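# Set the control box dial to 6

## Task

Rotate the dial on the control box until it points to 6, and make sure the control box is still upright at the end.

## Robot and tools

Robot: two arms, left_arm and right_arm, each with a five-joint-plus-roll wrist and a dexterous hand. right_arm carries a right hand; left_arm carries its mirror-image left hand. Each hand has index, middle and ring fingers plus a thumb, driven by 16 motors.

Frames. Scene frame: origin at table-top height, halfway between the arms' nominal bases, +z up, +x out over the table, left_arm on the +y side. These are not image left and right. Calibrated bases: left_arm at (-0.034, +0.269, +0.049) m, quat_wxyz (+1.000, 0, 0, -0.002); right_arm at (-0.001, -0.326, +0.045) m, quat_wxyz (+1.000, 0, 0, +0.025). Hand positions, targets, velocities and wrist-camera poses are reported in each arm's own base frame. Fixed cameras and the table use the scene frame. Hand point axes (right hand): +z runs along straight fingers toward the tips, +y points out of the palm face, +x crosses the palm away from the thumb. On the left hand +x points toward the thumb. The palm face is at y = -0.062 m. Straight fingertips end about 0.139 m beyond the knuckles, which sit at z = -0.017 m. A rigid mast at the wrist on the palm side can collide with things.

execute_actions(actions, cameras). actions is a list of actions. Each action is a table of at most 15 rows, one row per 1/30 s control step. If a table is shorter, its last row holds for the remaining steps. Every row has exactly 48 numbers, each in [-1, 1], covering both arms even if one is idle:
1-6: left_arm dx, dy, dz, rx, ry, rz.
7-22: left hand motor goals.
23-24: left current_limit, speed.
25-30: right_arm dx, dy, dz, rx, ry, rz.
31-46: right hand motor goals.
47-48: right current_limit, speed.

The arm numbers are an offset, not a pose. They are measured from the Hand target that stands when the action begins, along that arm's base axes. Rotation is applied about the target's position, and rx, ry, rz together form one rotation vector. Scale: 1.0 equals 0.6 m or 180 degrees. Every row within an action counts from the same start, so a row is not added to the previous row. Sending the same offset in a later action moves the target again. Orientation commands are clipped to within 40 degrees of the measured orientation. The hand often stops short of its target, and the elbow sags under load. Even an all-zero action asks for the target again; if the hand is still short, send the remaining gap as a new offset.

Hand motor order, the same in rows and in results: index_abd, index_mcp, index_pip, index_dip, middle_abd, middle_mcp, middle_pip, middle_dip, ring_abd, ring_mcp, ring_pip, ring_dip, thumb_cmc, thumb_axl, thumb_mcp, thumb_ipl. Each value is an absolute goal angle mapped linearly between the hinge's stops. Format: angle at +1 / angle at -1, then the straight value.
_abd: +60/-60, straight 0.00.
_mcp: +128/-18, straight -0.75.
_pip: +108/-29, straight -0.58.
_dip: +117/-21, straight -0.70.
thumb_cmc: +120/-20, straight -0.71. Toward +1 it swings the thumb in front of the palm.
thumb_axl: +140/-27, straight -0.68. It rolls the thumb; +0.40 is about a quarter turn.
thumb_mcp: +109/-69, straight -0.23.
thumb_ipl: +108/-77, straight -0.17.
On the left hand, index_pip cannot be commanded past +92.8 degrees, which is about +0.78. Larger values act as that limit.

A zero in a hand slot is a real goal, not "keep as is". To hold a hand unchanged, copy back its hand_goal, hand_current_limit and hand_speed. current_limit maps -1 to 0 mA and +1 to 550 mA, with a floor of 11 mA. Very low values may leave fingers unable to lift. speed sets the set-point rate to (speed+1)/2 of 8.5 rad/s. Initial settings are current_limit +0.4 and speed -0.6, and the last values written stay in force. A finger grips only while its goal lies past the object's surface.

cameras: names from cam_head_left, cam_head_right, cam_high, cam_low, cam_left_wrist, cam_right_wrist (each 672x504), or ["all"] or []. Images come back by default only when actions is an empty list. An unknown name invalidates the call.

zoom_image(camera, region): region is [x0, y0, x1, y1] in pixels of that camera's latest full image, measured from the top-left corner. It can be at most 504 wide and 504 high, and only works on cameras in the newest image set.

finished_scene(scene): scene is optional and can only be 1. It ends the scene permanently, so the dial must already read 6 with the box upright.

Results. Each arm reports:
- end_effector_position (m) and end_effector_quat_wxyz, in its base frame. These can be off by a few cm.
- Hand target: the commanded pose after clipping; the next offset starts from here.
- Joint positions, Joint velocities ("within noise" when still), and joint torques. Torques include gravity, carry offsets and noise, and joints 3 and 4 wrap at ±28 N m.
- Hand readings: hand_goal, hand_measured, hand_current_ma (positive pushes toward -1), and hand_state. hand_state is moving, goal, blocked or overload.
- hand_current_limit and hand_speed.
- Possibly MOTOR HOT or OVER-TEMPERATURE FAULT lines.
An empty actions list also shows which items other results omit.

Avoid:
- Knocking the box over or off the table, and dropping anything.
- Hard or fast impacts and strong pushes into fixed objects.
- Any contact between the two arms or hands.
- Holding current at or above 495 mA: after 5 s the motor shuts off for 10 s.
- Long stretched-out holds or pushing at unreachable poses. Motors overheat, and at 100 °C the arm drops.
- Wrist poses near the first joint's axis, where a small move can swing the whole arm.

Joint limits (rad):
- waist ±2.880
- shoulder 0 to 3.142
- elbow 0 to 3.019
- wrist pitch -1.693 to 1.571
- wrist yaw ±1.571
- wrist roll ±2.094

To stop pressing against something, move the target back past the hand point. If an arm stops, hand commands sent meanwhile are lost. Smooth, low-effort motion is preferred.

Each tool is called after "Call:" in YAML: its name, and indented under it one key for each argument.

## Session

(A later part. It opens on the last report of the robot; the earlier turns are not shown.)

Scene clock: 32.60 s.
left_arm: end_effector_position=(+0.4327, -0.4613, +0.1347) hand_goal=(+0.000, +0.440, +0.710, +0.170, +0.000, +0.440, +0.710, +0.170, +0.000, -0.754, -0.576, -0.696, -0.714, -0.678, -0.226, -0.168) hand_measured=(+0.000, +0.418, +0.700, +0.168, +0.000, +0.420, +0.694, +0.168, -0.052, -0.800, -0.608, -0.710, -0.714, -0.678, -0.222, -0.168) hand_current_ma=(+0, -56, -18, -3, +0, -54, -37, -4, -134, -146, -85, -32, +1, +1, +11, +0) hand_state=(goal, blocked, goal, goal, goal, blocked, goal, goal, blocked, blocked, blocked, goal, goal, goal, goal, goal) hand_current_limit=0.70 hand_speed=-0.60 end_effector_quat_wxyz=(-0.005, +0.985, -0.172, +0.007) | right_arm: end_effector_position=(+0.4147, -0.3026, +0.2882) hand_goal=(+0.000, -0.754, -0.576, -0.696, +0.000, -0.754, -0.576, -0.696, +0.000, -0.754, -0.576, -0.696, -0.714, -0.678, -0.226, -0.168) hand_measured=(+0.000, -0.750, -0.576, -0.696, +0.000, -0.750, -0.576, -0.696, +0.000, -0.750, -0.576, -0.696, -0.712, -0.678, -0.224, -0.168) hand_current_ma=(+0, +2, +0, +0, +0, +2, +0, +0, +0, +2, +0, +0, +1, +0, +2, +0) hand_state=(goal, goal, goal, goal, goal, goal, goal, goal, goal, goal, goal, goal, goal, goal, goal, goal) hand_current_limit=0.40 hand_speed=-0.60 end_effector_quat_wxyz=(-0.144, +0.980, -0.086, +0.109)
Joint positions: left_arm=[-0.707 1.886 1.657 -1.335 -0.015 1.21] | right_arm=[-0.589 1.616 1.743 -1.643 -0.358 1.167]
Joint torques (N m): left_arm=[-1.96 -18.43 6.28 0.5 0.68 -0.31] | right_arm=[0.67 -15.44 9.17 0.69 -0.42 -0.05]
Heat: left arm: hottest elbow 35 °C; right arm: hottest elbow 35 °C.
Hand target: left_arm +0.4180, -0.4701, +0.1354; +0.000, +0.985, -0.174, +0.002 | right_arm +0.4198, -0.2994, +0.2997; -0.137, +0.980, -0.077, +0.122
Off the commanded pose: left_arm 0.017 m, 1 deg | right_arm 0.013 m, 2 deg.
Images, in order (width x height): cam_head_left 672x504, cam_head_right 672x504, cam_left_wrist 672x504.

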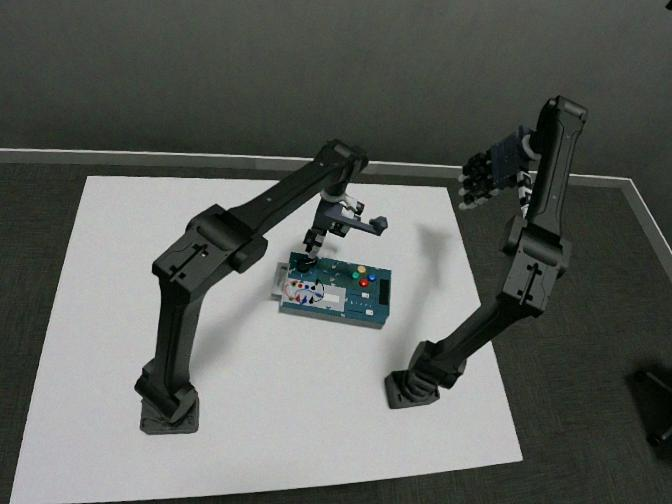

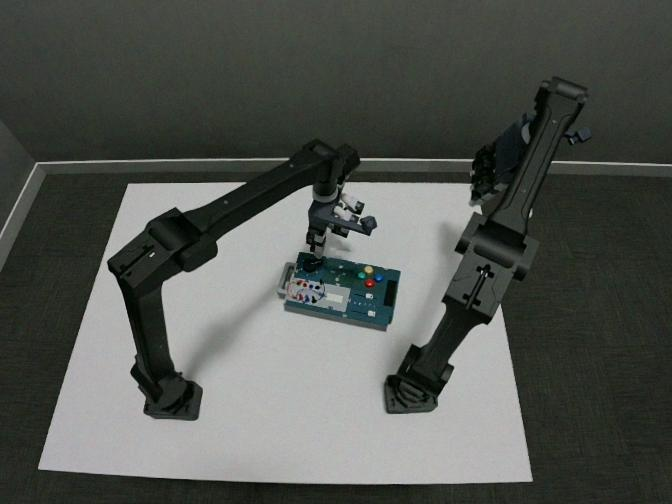

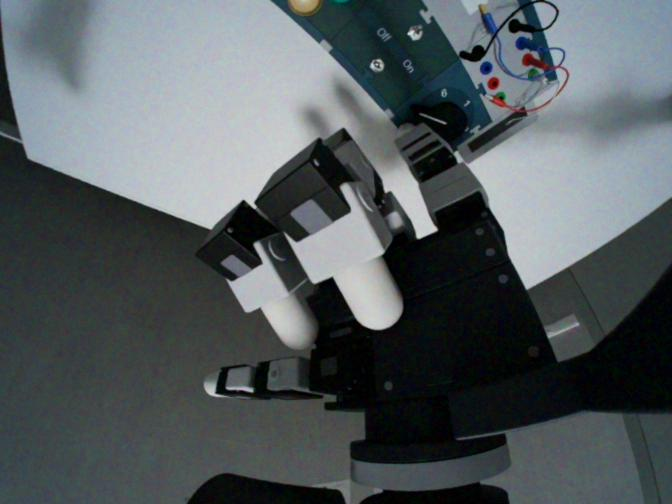

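Call:
execute_actions:
  actions:
    - [[-0.015,-0.004,0,0,0,0,0,0.44,0.71,0.17,0,0.44,0.71,0.17,0,-0.754,-0.576,-0.696,-0.714,-0.678,-0.226,-0.168,0.75,-0.6,0,0,0,0,0,0,0,-0.754,-0.576,-0.696,0,-0.754,-0.576,-0.696,0,-0.754,-0.576,-0.696,-0.714,-0.678,-0.226,-0.168,0.4,-0.6]]
    - [[-0.015,-0.004,0,0,0,0,0,0.44,0.71,0.17,0,0.44,0.71,0.17,0,-0.754,-0.576,-0.696,-0.714,-0.678,-0.226,-0.168,0.75,-0.6,0,0,0,0,0,0,0,-0.754,-0.576,-0.696,0,-0.754,-0.576,-0.696,0,-0.754,-0.576,-0.696,-0.714,-0.678,-0.226,-0.168,0.4,-0.6]]
  cameras: ["cam_head_left","cam_left_wrist"]

Call:
zoom_image:
  camera: "cam_head_left"
  region: [270, 220, 370, 310]

Call:
zoom_image:
  camera: "cam_left_wrist"
  region: [320, 0, 540, 200]

Scene clock: 34.37 s.
left_arm: end_effector_position=(+0.4137, -0.4663, +0.1338) hand_goal=(+0.000, +0.440, +0.710, +0.170, +0.000, +0.440, +0.710, +0.170, +0.000, -0.754, -0.576, -0.696, -0.714, -0.678, -0.226, -0.168) hand_measured=(+0.000, +0.418, +0.700, +0.168, +0.000, +0.420, +0.694, +0.168, -0.056, -0.804, -0.610, -0.712, -0.714, -0.678, -0.222, -0.168) hand_current_ma=(+0, -56, -18, -3, +0, -54, -37, -4, -150, -166, -94, -34, +1, +1, +11, +0) hand_state=(goal, blocked, goal, goal, goal, blocked, goal, goal, blocked, blocked, blocked, goal, goal, goal, goal, goal) hand_current_limit=0.75 hand_speed=-0.60 end_effector_quat_wxyz=(-0.006, +0.985, -0.173, +0.006) | right_arm: end_effector_position=(+0.4147, -0.3026, +0.2882) hand_goal=(+0.000, -0.754, -0.576, -0.696, +0.000, -0.754, -0.576, -0.696, +0.000, -0.754, -0.576, -0.696, -0.714, -0.678, -0.226, -0.168) hand_measured=(+0.000, -0.750, -0.576, -0.696, +0.000, -0.750, -0.576, -0.696, +0.000, -0.750, -0.576, -0.696, -0.712, -0.678, -0.224, -0.168) hand_current_ma=(+0, +2, +0, +0, +0, +2, +0, +0, +0, +2, +0, +0, +1, +0, +2, +0) hand_state=(goal, goal, goal, goal, goal, goal, goal, goal, goal, goal, goal, goal, goal, goal, goal, goal) hand_current_limit=0.40 hand_speed=-0.60 end_effector_quat_wxyz=(-0.144, +0.980, -0.086, +0.109)
Joint positions: left_arm=[-0.736 1.86 1.617 -1.324 -0.017 1.183] | right_arm=[-0.589 1.616 1.743 -1.643 -0.358 1.167]
Joint torques (N m): left_arm=[-1.79 -18.14 6.42 0.55 0.75 -0.27] | right_arm=[0.62 -15.5 9.17 0.68 -0.43 -0.06]
Heat: left arm: hottest elbow 36 °C; right arm: hottest elbow 35 °C.
Hand target: left_arm +0.4001, -0.4749, +0.1355; +0.000, +0.985, -0.173, +0.002 | right_arm +0.4198, -0.2994, +0.2997; -0.137, +0.980, -0.077, +0.122
Off the commanded pose: left_arm 0.016 m, 1 deg | right_arm 0.013 m, 2 deg.
Images, in order (width x height): cam_head_left 672x504, cam_left_wrist 672x504.

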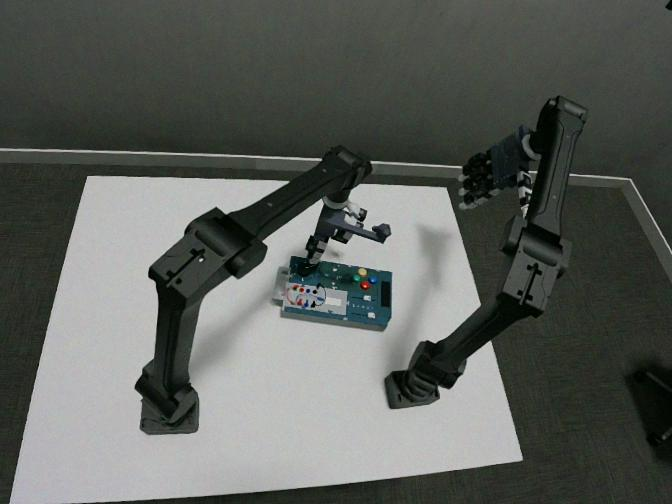

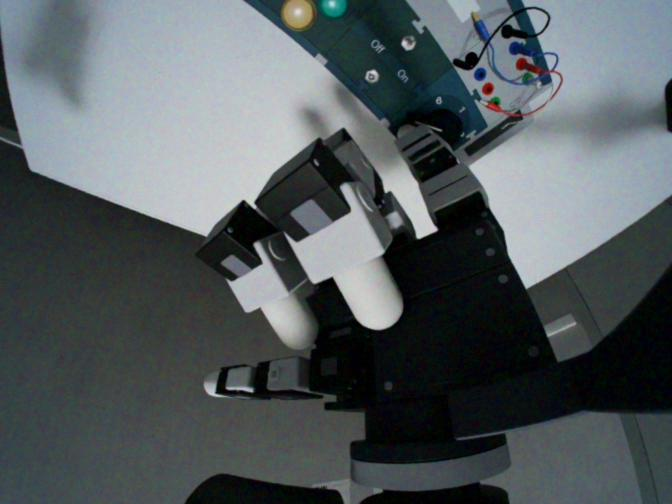

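Scaled by 5.040 from the camera's 672x504 image, which has a finer 960x720 frame.

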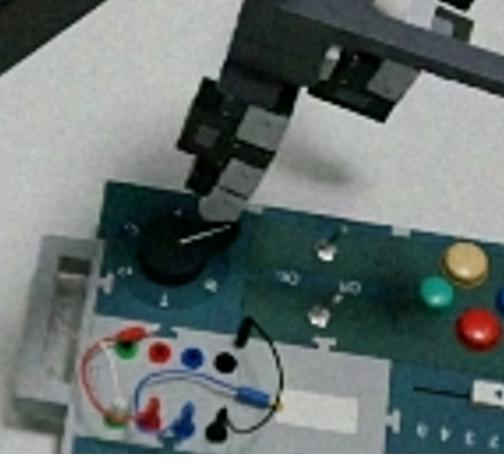

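Scaled by 2.291 from the camera's 672x504 image, which has a finer 960x720 frame.

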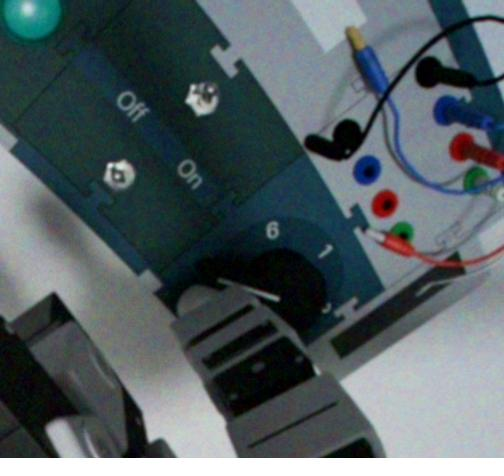

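Call:
execute_actions:
  actions:
    - [[0.05,0.01,0.02,0,0,0,0,0.44,0.71,0.17,0,0.44,0.71,0.17,0,-0.754,-0.576,-0.696,-0.714,-0.678,-0.226,-0.168,0.75,-0.6,0,0,0,0,0,0,0,-0.754,-0.576,-0.696,0,-0.754,-0.576,-0.696,0,-0.754,-0.576,-0.696,-0.714,-0.678,-0.226,-0.168,0.4,-0.6]]
    - [[0,0.01,0.1,0,0,0.061,0,0.44,0.71,0.17,0,0.44,0.71,0.17,0,-0.754,-0.576,-0.696,-0.714,-0.678,-0.226,-0.168,0.75,-0.6,0,0,0,0,0,0,0,-0.754,-0.576,-0.696,0,-0.754,-0.576,-0.696,0,-0.754,-0.576,-0.696,-0.714,-0.678,-0.226,-0.168,0.4,-0.6]]
    - [[-0.045,0.026,0,0,0,0,0,0.44,0.71,0.17,-0.08,-0.754,-0.576,-0.696,0.08,-0.754,-0.576,-0.696,-0.714,-0.678,-0.226,-0.168,0.4,-0.6,0,0,0,0,0,0,0,-0.754,-0.576,-0.696,0,-0.754,-0.576,-0.696,0,-0.754,-0.576,-0.696,-0.714,-0.678,-0.226,-0.168,0.4,-0.6]]
    - [[0,0,0,0,0,0,0,0.44,0.71,0.17,-0.08,-0.754,-0.576,-0.696,0.08,-0.754,-0.576,-0.696,-0.714,-0.678,-0.226,-0.168,0.4,-0.6,0,0,0,0,0,0,0,-0.754,-0.576,-0.696,0,-0.754,-0.576,-0.696,0,-0.754,-0.576,-0.696,-0.714,-0.678,-0.226,-0.168,0.4,-0.6]]
  cameras: ["cam_head_left","cam_head_right","cam_low","cam_left_wrist"]

Call:
zoom_image:
  camera: "cam_low"
  region: [220, 210, 290, 280]

Call:
zoom_image:
  camera: "cam_head_left"
  region: [270, 220, 370, 310]

Call:
zoom_image:
  camera: "cam_head_right"
  region: [270, 220, 370, 310]

Call:
zoom_image:
  camera: "cam_left_wrist"
  region: [320, 0, 540, 200]

Scene clock: 38.37 s.
left_arm: end_effector_position=(+0.4030, -0.4446, +0.1941) hand_goal=(+0.000, +0.440, +0.710, +0.170, -0.080, -0.754, -0.576, -0.696, +0.080, -0.754, -0.576, -0.696, -0.714, -0.678, -0.226, -0.168) hand_measured=(+0.000, +0.418, +0.700, +0.168, -0.076, -0.750, -0.572, -0.694, +0.076, -0.754, -0.578, -0.698, -0.714, -0.678, -0.222, -0.168) hand_current_ma=(+0, -56, -18, -3, +4, +8, +5, +3, -6, +0, -4, -4, +1, +1, +11, +0) hand_state=(goal, blocked, goal, goal, goal, goal, goal, goal, goal, goal, goal, goal, goal, goal, goal, goal) hand_current_limit=0.40 hand_speed=-0.60 end_effector_quat_wxyz=(-0.009, +0.996, -0.083, -0.012) | right_arm: end_effector_position=(+0.4147, -0.3026, +0.2882) hand_goal=(+0.000, -0.754, -0.576, -0.696, +0.000, -0.754, -0.576, -0.696, +0.000, -0.754, -0.576, -0.696, -0.714, -0.678, -0.226, -0.168) hand_measured=(+0.000, -0.750, -0.576, -0.696, +0.000, -0.750, -0.576, -0.696, +0.000, -0.750, -0.576, -0.696, -0.712, -0.678, -0.224, -0.168) hand_current_ma=(+0, +2, +0, +0, +0, +2, +0, +0, +0, +2, +0, +0, +1, +0, +2, +0) hand_state=(goal, goal, goal, goal, goal, goal, goal, goal, goal, goal, goal, goal, goal, goal, goal, goal) hand_current_limit=0.40 hand_speed=-0.60 end_effector_quat_wxyz=(-0.144, +0.980, -0.086, +0.109)
Joint positions: left_arm=[-0.735 1.762 1.642 -1.481 0 1.002] | right_arm=[-0.589 1.616 1.743 -1.643 -0.358 1.167]
Joint torques (N m): left_arm=[-0.5 -17.85 7.56 0.76 -0.05 -0.2] | right_arm=[0.56 -15.33 9.14 0.69 -0.43 -0.06]
Heat: left arm: hottest elbow 36 °C; right arm: hottest elbow 35 °C.
Hand target: left_arm +0.4031, -0.4472, +0.2074; +0.000, +0.997, -0.078, +0.002 | right_arm +0.4198, -0.2994, +0.2997; -0.137, +0.980, -0.077, +0.122
Off the commanded pose: left_arm 0.014 m, 2 deg | right_arm 0.013 m, 2 deg.
Images, in order (width x height): cam_head_left 672x504, cam_head_right 672x504, cam_low 672x504, cam_left_wrist 672x504.

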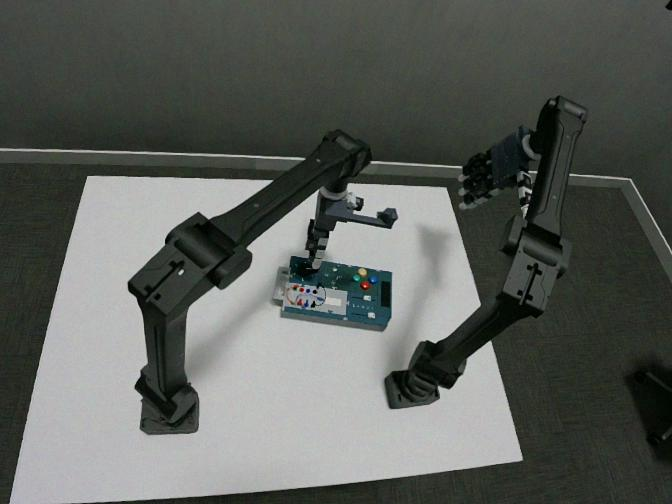

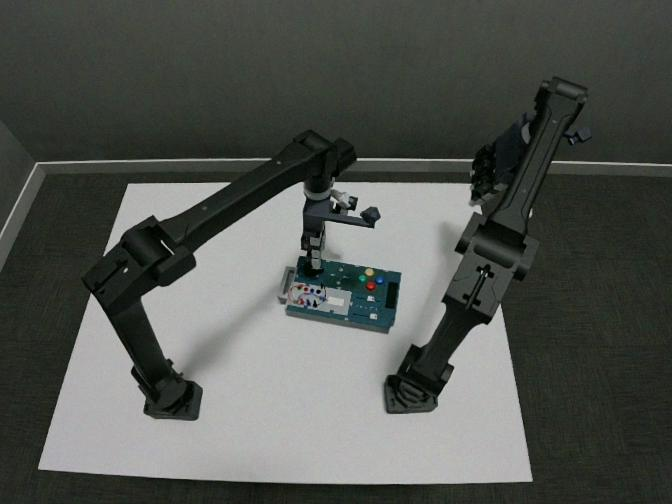

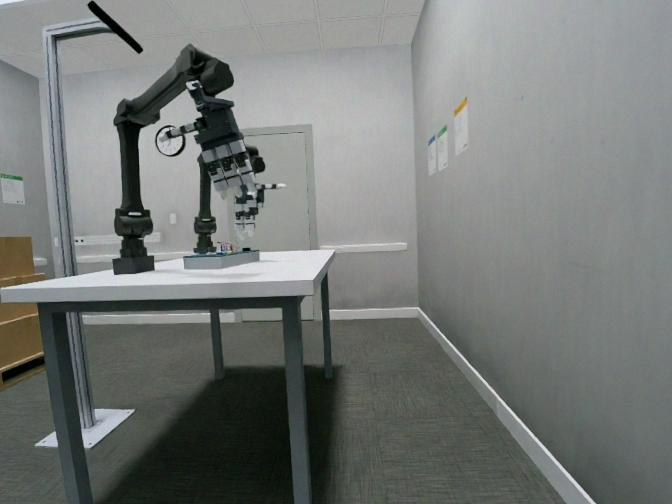

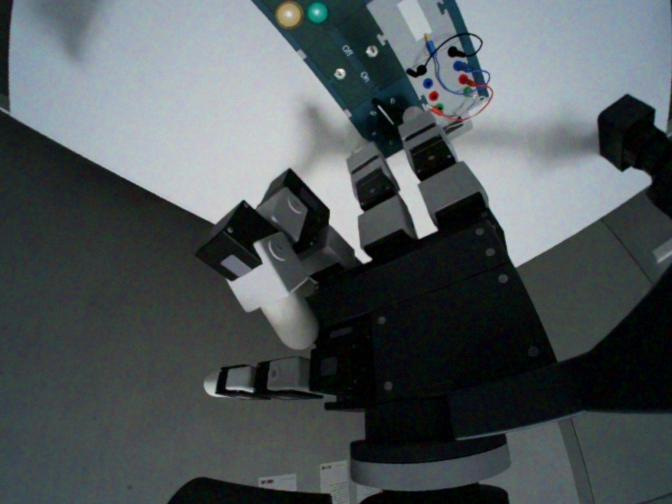

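Scaled by 7.200 from the camera's 672x504 image, which has a finer 960x720 frame.

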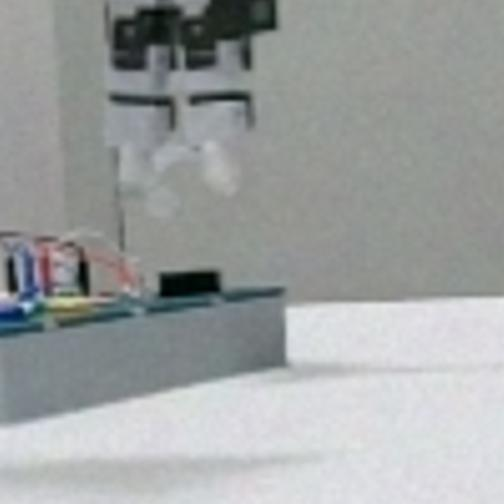

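Scaled by 5.040 from the camera's 672x504 image, which has a finer 960x720 frame.

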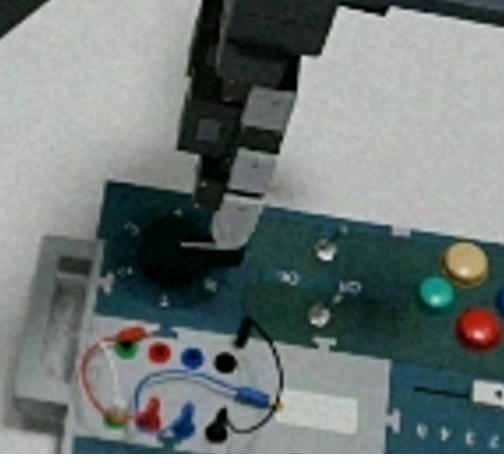

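Scaled by 5.040 from the camera's 672x504 image, which has a finer 960x720 frame.

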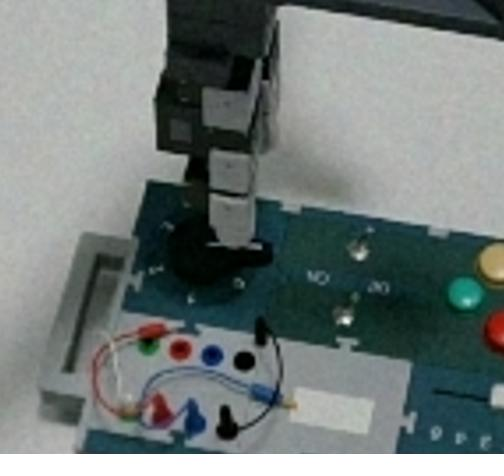

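Scaled by 2.291 from the camera's 672x504 image, which has a finer 960x720 frame.

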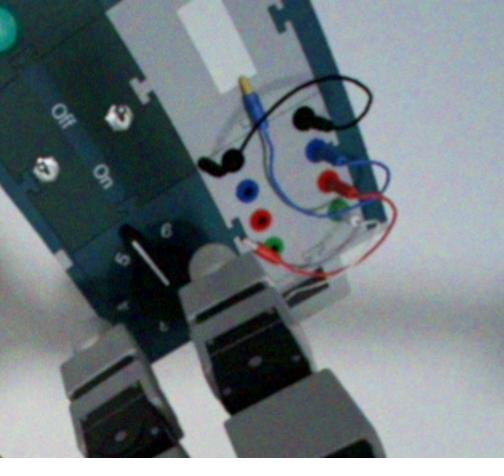

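Call:
execute_actions:
  actions:
    - [[0.04,-0.033,-0.02,0,0,-0.061,0,0.44,0.71,0.17,0,0.44,0.71,0.17,0,-0.754,-0.576,-0.696,-0.714,-0.678,-0.226,-0.168,0.4,-0.6,0,0,0,0,0,0,0,-0.754,-0.576,-0.696,0,-0.754,-0.576,-0.696,0,-0.754,-0.576,-0.696,-0.714,-0.678,-0.226,-0.168,0.4,-0.6]]
    - [[0,0,-0.08,0,0,0,0,0.44,0.71,0.17,0,0.44,0.71,0.17,0,-0.754,-0.576,-0.696,-0.714,-0.678,-0.226,-0.168,0.6,-0.6,0,0,0,0,0,0,0,-0.754,-0.576,-0.696,0,-0.754,-0.576,-0.696,0,-0.754,-0.576,-0.696,-0.714,-0.678,-0.226,-0.168,0.4,-0.6]]
    - [[0,0,0,0,0,0,0,0.44,0.71,0.17,0,0.44,0.71,0.17,0,-0.754,-0.576,-0.696,-0.714,-0.678,-0.226,-0.168,0.6,-0.6,0,0,0,0,0,0,0,-0.754,-0.576,-0.696,0,-0.754,-0.576,-0.696,0,-0.754,-0.576,-0.696,-0.714,-0.678,-0.226,-0.168,0.4,-0.6]]
  cameras: ["cam_head_left","cam_head_right","cam_low","cam_left_wrist"]

Call:
zoom_image:
  camera: "cam_low"
  region: [220, 210, 290, 280]

Call:
zoom_image:
  camera: "cam_head_left"
  region: [280, 230, 340, 290]

Call:
zoom_image:
  camera: "cam_head_right"
  region: [280, 230, 340, 290]

Call:
zoom_image:
  camera: "cam_left_wrist"
  region: [320, 0, 540, 200]

Scene clock: 40.83 s.
left_arm: end_effector_position=(+0.4217, -0.4678, +0.1508) hand_goal=(+0.000, +0.440, +0.710, +0.170, +0.000, +0.440, +0.710, +0.170, +0.000, -0.754, -0.576, -0.696, -0.714, -0.678, -0.226, -0.168) hand_measured=(+0.000, +0.418, +0.700, +0.168, -0.002, +0.418, +0.698, +0.168, +0.002, -0.754, -0.578, -0.698, -0.714, -0.678, -0.222, -0.168) hand_current_ma=(+0, -56, -18, -3, -4, -61, -26, -3, +3, +0, -3, -4, +1, +1, +11, +0) hand_state=(goal, blocked, goal, goal, goal, blocked, goal, goal, goal, goal, goal, goal, goal, goal, goal, goal) hand_current_limit=0.60 hand_speed=-0.60 end_effector_quat_wxyz=(-0.002, +0.985, -0.170, +0.000) | right_arm: end_effector_position=(+0.4147, -0.3026, +0.2882) hand_goal=(+0.000, -0.754, -0.576, -0.696, +0.000, -0.754, -0.576, -0.696, +0.000, -0.754, -0.576, -0.696, -0.714, -0.678, -0.226, -0.168) hand_measured=(+0.000, -0.750, -0.576, -0.696, +0.000, -0.750, -0.576, -0.696, +0.000, -0.750, -0.576, -0.696, -0.712, -0.678, -0.224, -0.168) hand_current_ma=(+0, +2, +0, +0, +0, +2, +0, +0, +0, +2, +0, +0, +1, +0, +2, +0) hand_state=(goal, goal, goal, goal, goal, goal, goal, goal, goal, goal, goal, goal, goal, goal, goal, goal) hand_current_limit=0.40 hand_speed=-0.60 end_effector_quat_wxyz=(-0.144, +0.980, -0.086, +0.109)
Joint positions: left_arm=[-0.726 1.871 1.678 -1.38 -0.004 1.188] | right_arm=[-0.589 1.616 1.743 -1.643 -0.358 1.167]
Joint torques (N m): left_arm=[0.44 -16.79 7.72 0.9 0.22 0.11] | right_arm=[0.56 -15.44 9.14 0.69 -0.43 -0.06]
Heat: left arm: hottest elbow 36 °C; right arm: hottest elbow 35 °C.
Hand target: left_arm +0.4269, -0.4671, +0.1473; +0.000, +0.985, -0.173, +0.001 | right_arm +0.4198, -0.2994, +0.2997; -0.137, +0.980, -0.077, +0.122
Off the commanded pose: left_arm 0.006 m, 0 deg | right_arm 0.013 m, 2 deg.
Images, in order (width x height): cam_head_left 672x504, cam_head_right 672x504, cam_low 672x504, cam_left_wrist 672x504.

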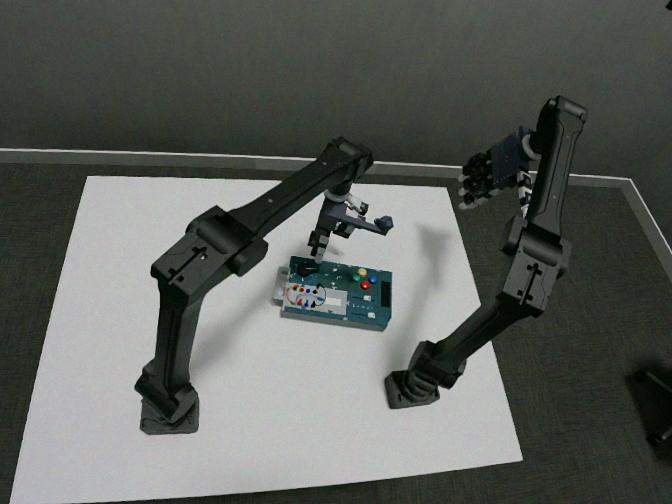

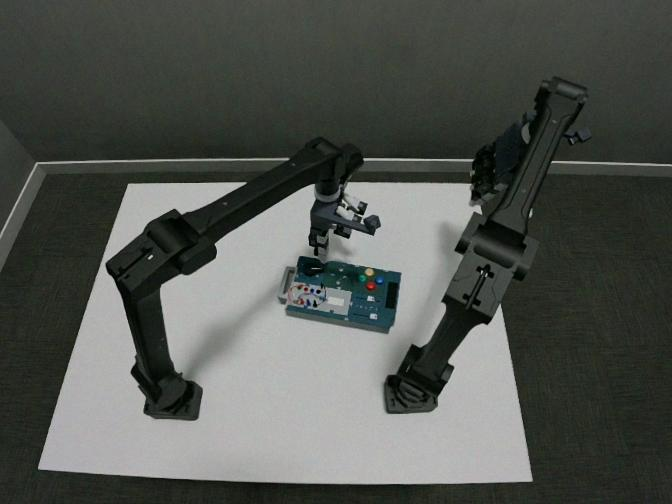

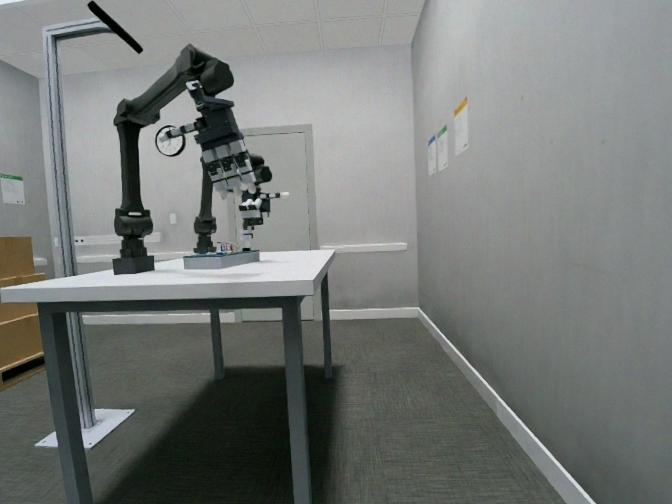

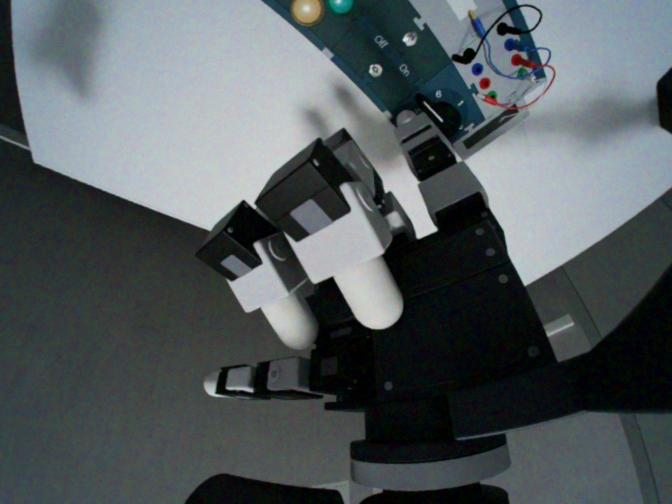

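Scaled by 7.200 from the camera's 672x504 image, which has a finer 960x720 frame.

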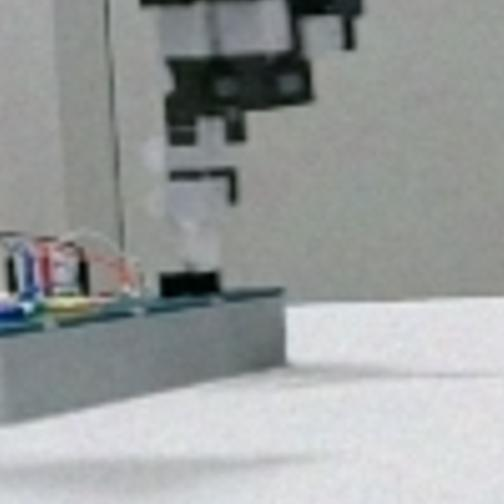

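Scaled by 8.400 from the camera's 672x504 image, which has a finer 960x720 frame.

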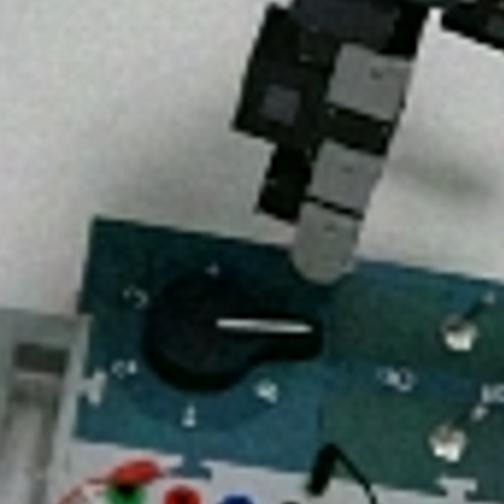

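Scaled by 8.400 from the camera's 672x504 image, which has a finer 960x720 frame.

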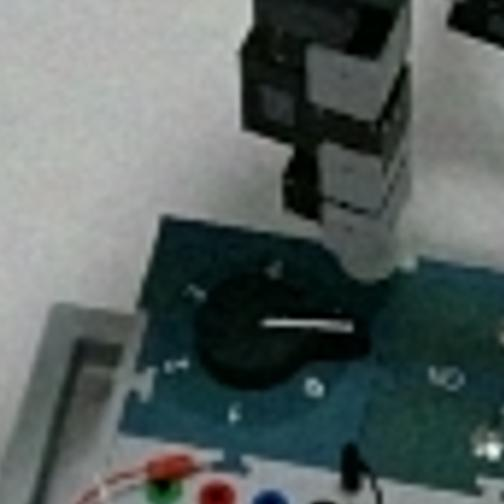

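Scaled by 2.291 from the camera's 672x504 image, which has a finer 960x720 frame.

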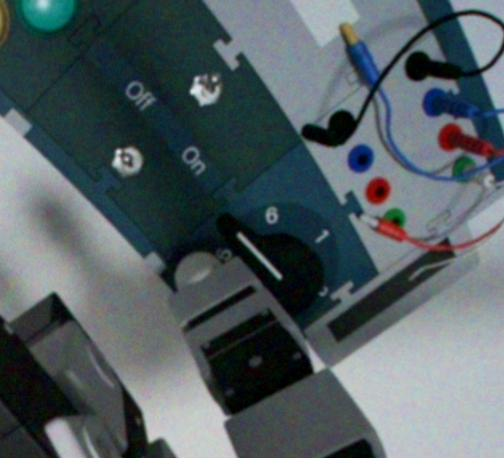

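Call:
execute_actions:
  actions:
    - [[0,0.015,-0.024,0,0,0,0,0.44,0.71,0.17,0,0.44,0.71,0.17,0,-0.754,-0.576,-0.696,-0.714,-0.678,-0.226,-0.168,0.6,-0.6,0,0,0,0,0,0,0,-0.754,-0.576,-0.696,0,-0.754,-0.576,-0.696,0,-0.754,-0.576,-0.696,-0.714,-0.678,-0.226,-0.168,0.4,-0.6]]
    - [[-0.01,0,0,0,0,0,0,0.44,0.71,0.17,0,0.44,0.71,0.17,0,-0.754,-0.576,-0.696,-0.714,-0.678,-0.226,-0.168,0.6,-0.6,0,0,0,0,0,0,0,-0.754,-0.576,-0.696,0,-0.754,-0.576,-0.696,0,-0.754,-0.576,-0.696,-0.714,-0.678,-0.226,-0.168,0.4,-0.6]]
    - [[-0.01,0,0,0,0,0,0,0.44,0.71,0.17,0,0.44,0.71,0.17,0,-0.754,-0.576,-0.696,-0.714,-0.678,-0.226,-0.168,0.6,-0.6,0,0,0,0,0,0,0,-0.754,-0.576,-0.696,0,-0.754,-0.576,-0.696,0,-0.754,-0.576,-0.696,-0.714,-0.678,-0.226,-0.168,0.4,-0.6]]
  cameras: ["cam_head_left","cam_head_right","cam_low","cam_left_wrist"]

Call:
zoom_image:
  camera: "cam_low"
  region: [220, 210, 290, 280]

Call:
zoom_image:
  camera: "cam_head_left"
  region: [280, 230, 340, 290]

Call:
zoom_image:
  camera: "cam_head_right"
  region: [280, 230, 340, 290]

Call:
zoom_image:
  camera: "cam_left_wrist"
  region: [320, 0, 540, 200]

Scene clock: 43.10 s.
left_arm: end_effector_position=(+0.4204, -0.4575, +0.1351) hand_goal=(+0.000, +0.440, +0.710, +0.170, +0.000, +0.440, +0.710, +0.170, +0.000, -0.754, -0.576, -0.696, -0.714, -0.678, -0.226, -0.168) hand_measured=(+0.000, +0.418, +0.700, +0.168, -0.002, +0.418, +0.698, +0.168, -0.014, -0.748, -0.574, -0.696, -0.714, -0.678, -0.222, -0.168) hand_current_ma=(+0, -56, -18, -3, -4, -61, -26, -3, -24, +14, +4, +0, +1, +1, +11, +0) hand_state=(goal, blocked, goal, goal, goal, blocked, goal, goal, goal, goal, goal, goal, goal, goal, goal, goal) hand_current_limit=0.60 hand_speed=-0.60 end_effector_quat_wxyz=(+0.000, +0.986, -0.169, +0.002) | right_arm: end_effector_position=(+0.4147, -0.3026, +0.2882) hand_goal=(+0.000, -0.754, -0.576, -0.696, +0.000, -0.754, -0.576, -0.696, +0.000, -0.754, -0.576, -0.696, -0.714, -0.678, -0.226, -0.168) hand_measured=(+0.000, -0.750, -0.576, -0.696, +0.000, -0.750, -0.576, -0.696, +0.000, -0.750, -0.576, -0.696, -0.712, -0.678, -0.224, -0.168) hand_current_ma=(+0, +2, +0, +0, +0, +2, +0, +0, +0, +2, +0, +0, +1, +0, +2, +0) hand_state=(goal, goal, goal, goal, goal, goal, goal, goal, goal, goal, goal, goal, goal, goal, goal, goal) hand_current_limit=0.40 hand_speed=-0.60 end_effector_quat_wxyz=(-0.144, +0.980, -0.086, +0.109)
Joint positions: left_arm=[-0.713 1.857 1.613 -1.325 -0.002 1.198] | right_arm=[-0.589 1.616 1.743 -1.643 -0.358 1.167]
Joint torques (N m): left_arm=[-0.62 -17.55 6.3 0.8 0.14 -0.02] | right_arm=[0.5 -15.5 9.17 0.7 -0.43 -0.05]
Heat: left arm: hottest elbow 36 °C; right arm: hottest elbow 35 °C.
Hand target: left_arm +0.4151, -0.4581, +0.1330; +0.000, +0.985, -0.173, +0.002 | right_arm +0.4198, -0.2994, +0.2997; -0.137, +0.980, -0.077, +0.122
Off the commanded pose: left_arm 0.006 m, 0 deg | right_arm 0.013 m, 2 deg.
Images, in order (width x height): cam_head_left 672x504, cam_head_right 672x504, cam_low 672x504, cam_left_wrist 672x504.

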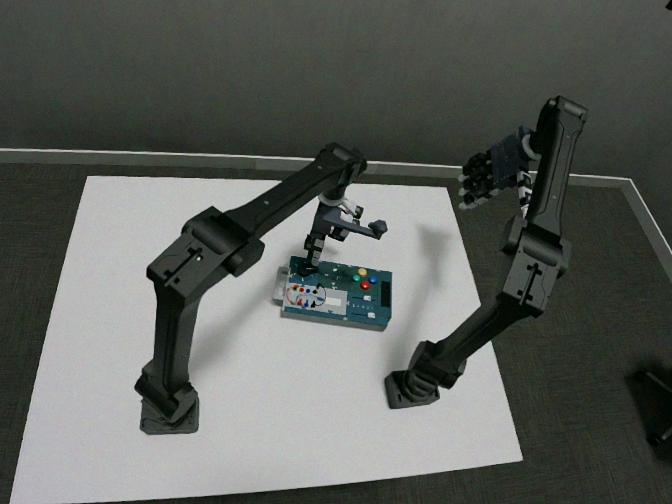

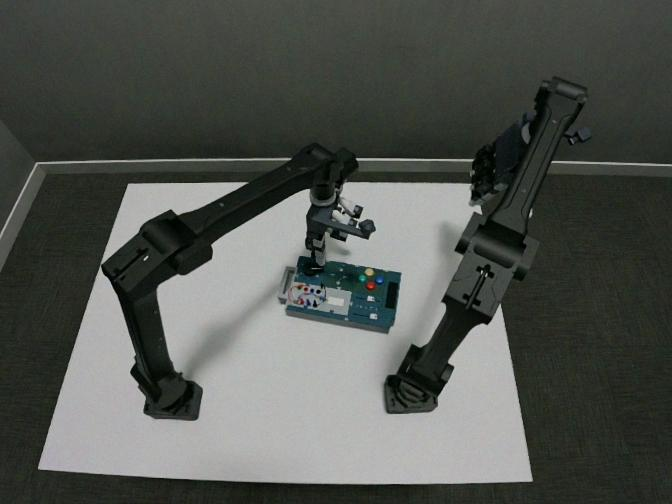

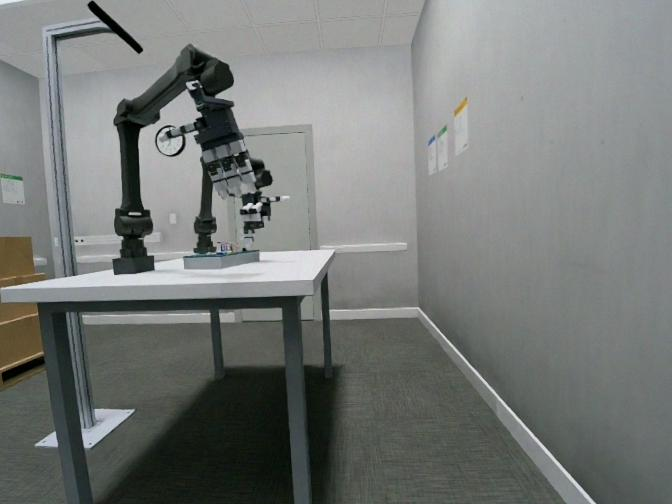

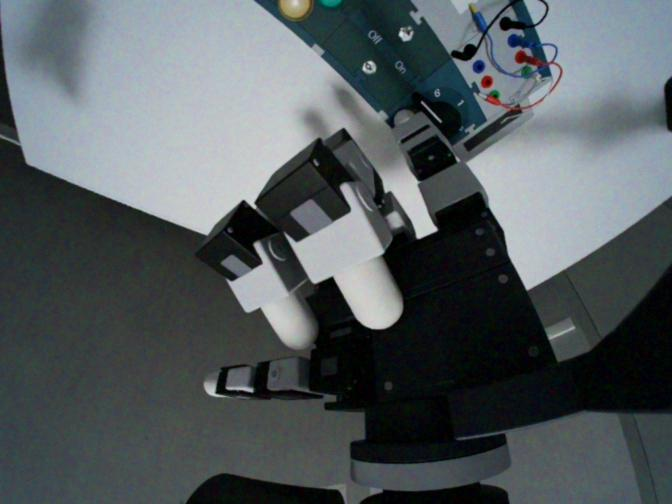

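Scaled by 7.200 from the camera's 672x504 image, which has a finer 960x720 frame.

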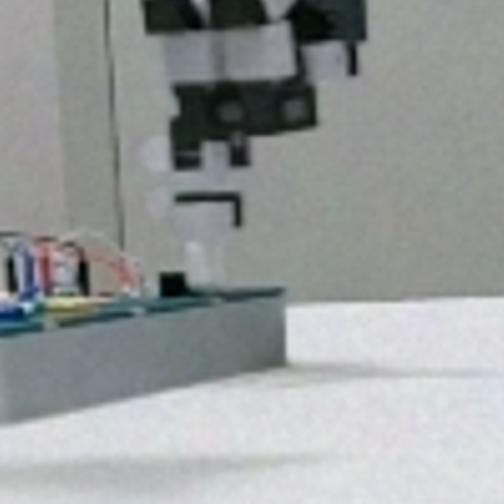

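Scaled by 8.400 from the camera's 672x504 image, which has a finer 960x720 frame.

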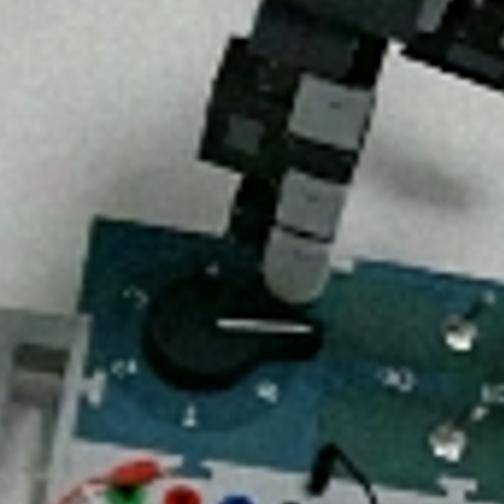

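Scaled by 8.400 from the camera's 672x504 image, which has a finer 960x720 frame.

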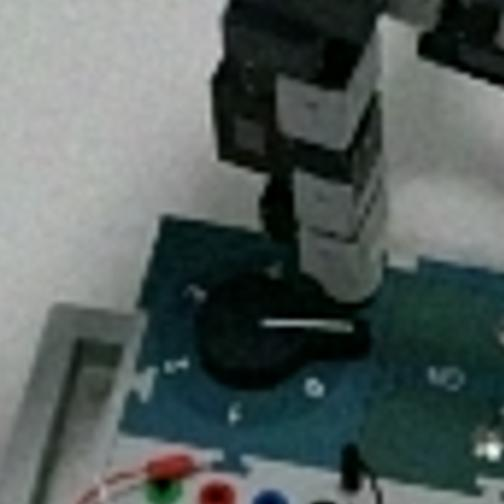

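Scaled by 2.291 from the camera's 672x504 image, which has a finer 960x720 frame.

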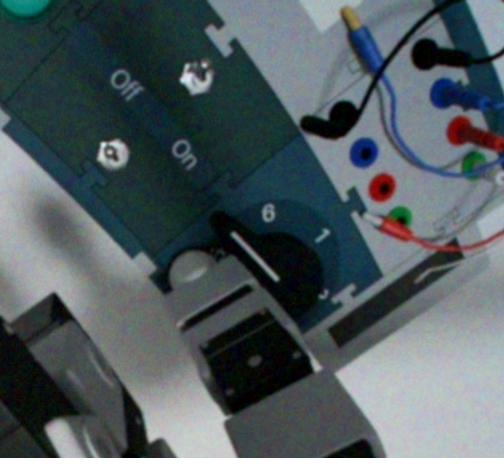

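Call:
execute_actions:
  actions:
    - [[-0.017,-0.003,0,0,0,0,0,0.44,0.71,0.17,0,0.44,0.71,0.17,0,-0.754,-0.576,-0.696,-0.714,-0.678,-0.226,-0.168,0.6,-0.6,0,0,0,0,0,0,0,-0.754,-0.576,-0.696,0,-0.754,-0.576,-0.696,0,-0.754,-0.576,-0.696,-0.714,-0.678,-0.226,-0.168,0.4,-0.6]]
    - [[-0.017,-0.002,0,0,0,0,0,0.44,0.71,0.17,0,0.44,0.71,0.17,0,-0.754,-0.576,-0.696,-0.714,-0.678,-0.226,-0.168,0.6,-0.6,0,0,0,0,0,0,0,-0.754,-0.576,-0.696,0,-0.754,-0.576,-0.696,0,-0.754,-0.576,-0.696,-0.714,-0.678,-0.226,-0.168,0.4,-0.6]]
  cameras: ["cam_head_left","cam_left_wrist"]

Call:
zoom_image:
  camera: "cam_head_left"
  region: [280, 230, 340, 290]

Call:
zoom_image:
  camera: "cam_left_wrist"
  region: [320, 0, 540, 200]

Scene clock: 44.57 s.
left_arm: end_effector_position=(+0.4086, -0.4585, +0.1360) hand_goal=(+0.000, +0.440, +0.710, +0.170, +0.000, +0.440, +0.710, +0.170, +0.000, -0.754, -0.576, -0.696, -0.714, -0.678, -0.226, -0.168) hand_measured=(+0.000, +0.418, +0.700, +0.168, -0.002, +0.418, +0.698, +0.168, -0.064, -0.766, -0.584, -0.698, -0.714, -0.678, -0.222, -0.168) hand_current_ma=(+0, -56, -18, -3, -4, -61, -26, -3, -173, -24, -13, -3, +1, +1, +11, +0) hand_state=(goal, blocked, goal, goal, goal, blocked, goal, goal, blocked, goal, goal, goal, goal, goal, goal, goal) hand_current_limit=0.60 hand_speed=-0.60 end_effector_quat_wxyz=(+0.001, +0.985, -0.172, +0.011) | right_arm: end_effector_position=(+0.4147, -0.3026, +0.2882) hand_goal=(+0.000, -0.754, -0.576, -0.696, +0.000, -0.754, -0.576, -0.696, +0.000, -0.754, -0.576, -0.696, -0.714, -0.678, -0.226, -0.168) hand_measured=(+0.000, -0.750, -0.576, -0.696, +0.000, -0.750, -0.576, -0.696, +0.000, -0.750, -0.576, -0.696, -0.712, -0.678, -0.224, -0.168) hand_current_ma=(+0, +2, +0, +0, +0, +2, +0, +0, +0, +2, +0, +0, +1, +0, +2, +0) hand_state=(goal, goal, goal, goal, goal, goal, goal, goal, goal, goal, goal, goal, goal, goal, goal, goal) hand_current_limit=0.40 hand_speed=-0.60 end_effector_quat_wxyz=(-0.144, +0.980, -0.086, +0.109)
Joint positions: left_arm=[-0.73 1.826 1.569 -1.295 -0.009 1.187] | right_arm=[-0.589 1.616 1.743 -1.643 -0.358 1.167]
Joint torques (N m): left_arm=[-1.49 -17.38 5.98 0.24 0.4 -0.21] | right_arm=[0.56 -15.5 9.16 0.7 -0.42 -0.06]
Heat: left arm: hottest elbow 36 °C; right arm: hottest elbow 35 °C.
Hand target: left_arm +0.3947, -0.4611, +0.1330; +0.000, +0.985, -0.173, +0.002 | right_arm +0.4198, -0.2994, +0.2997; -0.137, +0.980, -0.077, +0.122
Off the commanded pose: left_arm 0.015 m, 1 deg | right_arm 0.013 m, 2 deg.
Images, in order (width x height): cam_head_left 672x504, cam_left_wrist 672x504.

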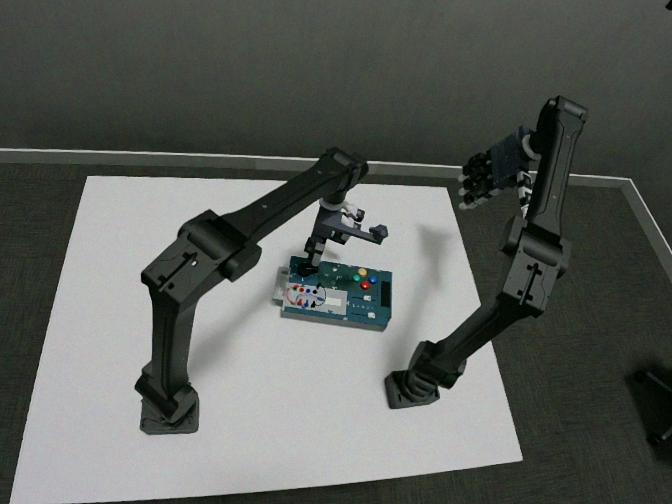

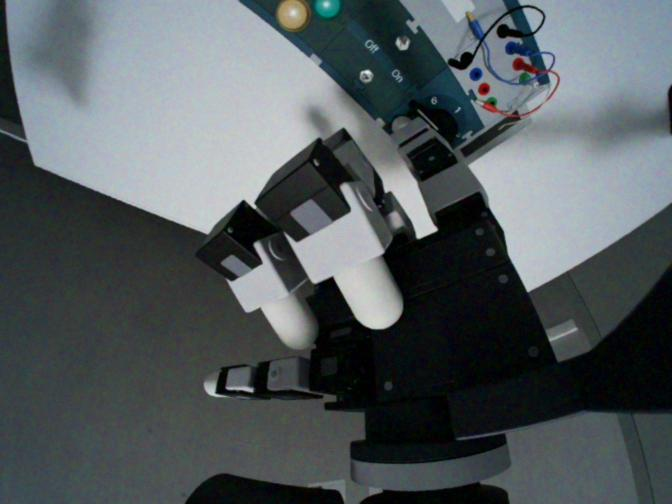

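Scaled by 8.400 from the camera's 672x504 image, which has a finer 960x720 frame.

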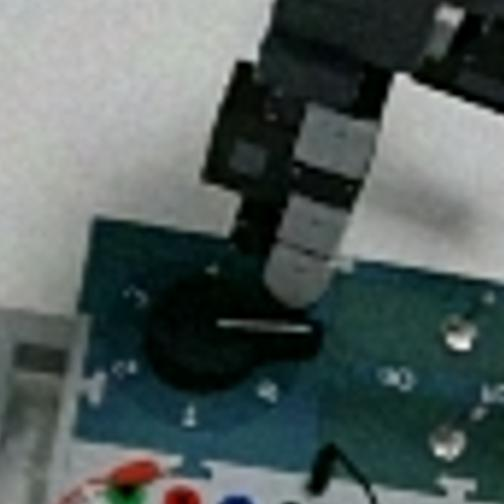

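Scaled by 2.291 from the camera's 672x504 image, which has a finer 960x720 frame.

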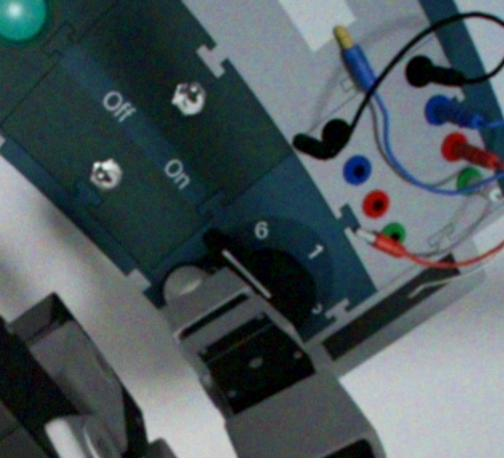

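Call:
execute_actions:
  actions:
    - [[-0.013,-0.001,0,0,0,0,0,0.44,0.71,0.17,0,0.44,0.71,0.17,0,-0.754,-0.576,-0.696,-0.714,-0.678,-0.226,-0.168,0.6,-0.6,0,0,0,0,0,0,0,-0.754,-0.576,-0.696,0,-0.754,-0.576,-0.696,0,-0.754,-0.576,-0.696,-0.714,-0.678,-0.226,-0.168,0.4,-0.6]]
  cameras: ["cam_head_left","cam_left_wrist"]

Call:
zoom_image:
  camera: "cam_head_left"
  region: [280, 230, 340, 290]

Scene clock: 45.80 s.
left_arm: end_effector_position=(+0.4001, -0.4587, +0.1355) hand_goal=(+0.000, +0.440, +0.710, +0.170, +0.000, +0.440, +0.710, +0.170, +0.000, -0.754, -0.576, -0.696, -0.714, -0.678, -0.226, -0.168) hand_measured=(+0.000, +0.418, +0.700, +0.168, -0.002, +0.418, +0.698, +0.168, -0.068, -0.774, -0.590, -0.702, -0.714, -0.678, -0.222, -0.168) hand_current_ma=(+0, -56, -18, -3, -4, -61, -26, -3, -187, -53, -30, -10, +1, +1, +11, +0) hand_state=(goal, blocked, goal, goal, goal, blocked, goal, goal, blocked, blocked, goal, goal, goal, goal, goal, goal) hand_current_limit=0.60 hand_speed=-0.60 end_effector_quat_wxyz=(+0.001, +0.985, -0.173, +0.010) | right_arm: end_effector_position=(+0.4147, -0.3026, +0.2882) hand_goal=(+0.000, -0.754, -0.576, -0.696, +0.000, -0.754, -0.576, -0.696, +0.000, -0.754, -0.576, -0.696, -0.714, -0.678, -0.226, -0.168) hand_measured=(+0.000, -0.750, -0.576, -0.696, +0.000, -0.750, -0.576, -0.696, +0.000, -0.750, -0.576, -0.696, -0.712, -0.678, -0.224, -0.168) hand_current_ma=(+0, +2, +0, +0, +0, +2, +0, +0, +0, +2, +0, +0, +1, +0, +2, +0) hand_state=(goal, goal, goal, goal, goal, goal, goal, goal, goal, goal, goal, goal, goal, goal, goal, goal) hand_current_limit=0.40 hand_speed=-0.60 end_effector_quat_wxyz=(-0.144, +0.980, -0.086, +0.109)
Joint positions: left_arm=[-0.741 1.812 1.549 -1.29 -0.01 1.178] | right_arm=[-0.589 1.616 1.743 -1.643 -0.358 1.167]
Joint torques (N m): left_arm=[-1.44 -17.14 6.09 0.32 0.45 -0.24] | right_arm=[0.56 -15.5 9.16 0.65 -0.43 -0.05]
Heat: left arm: hottest elbow 36 °C; right arm: hottest elbow 36 °C.
Hand target: left_arm +0.3868, -0.4617, +0.1330; +0.000, +0.985, -0.174, +0.002 | right_arm +0.4198, -0.2994, +0.2997; -0.137, +0.980, -0.077, +0.122
Off the commanded pose: left_arm 0.014 m, 1 deg | right_arm 0.013 m, 2 deg.
Images, in order (width x height): cam_head_left 672x504, cam_left_wrist 672x504.

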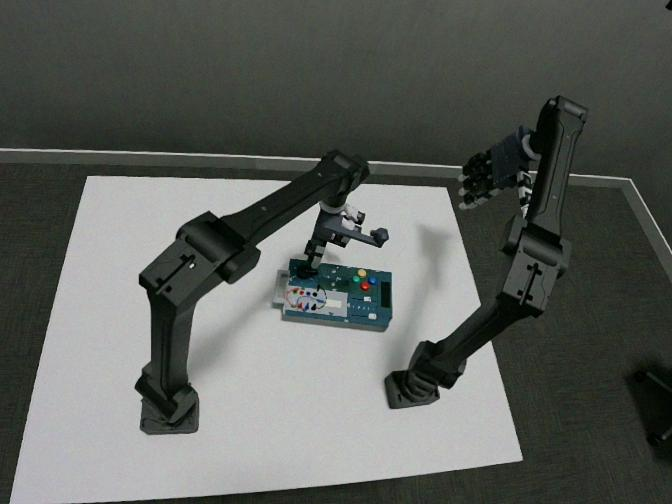

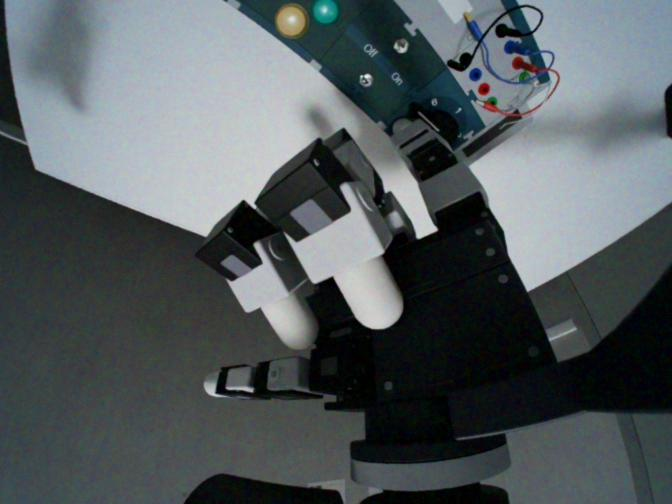

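Scaled by 8.400 from the camera's 672x504 image, which has a finer 960x720 frame.

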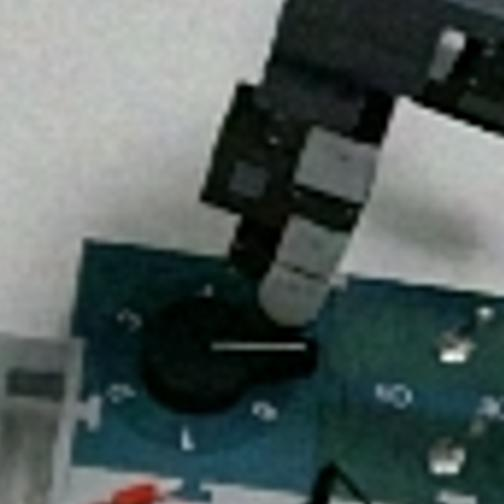

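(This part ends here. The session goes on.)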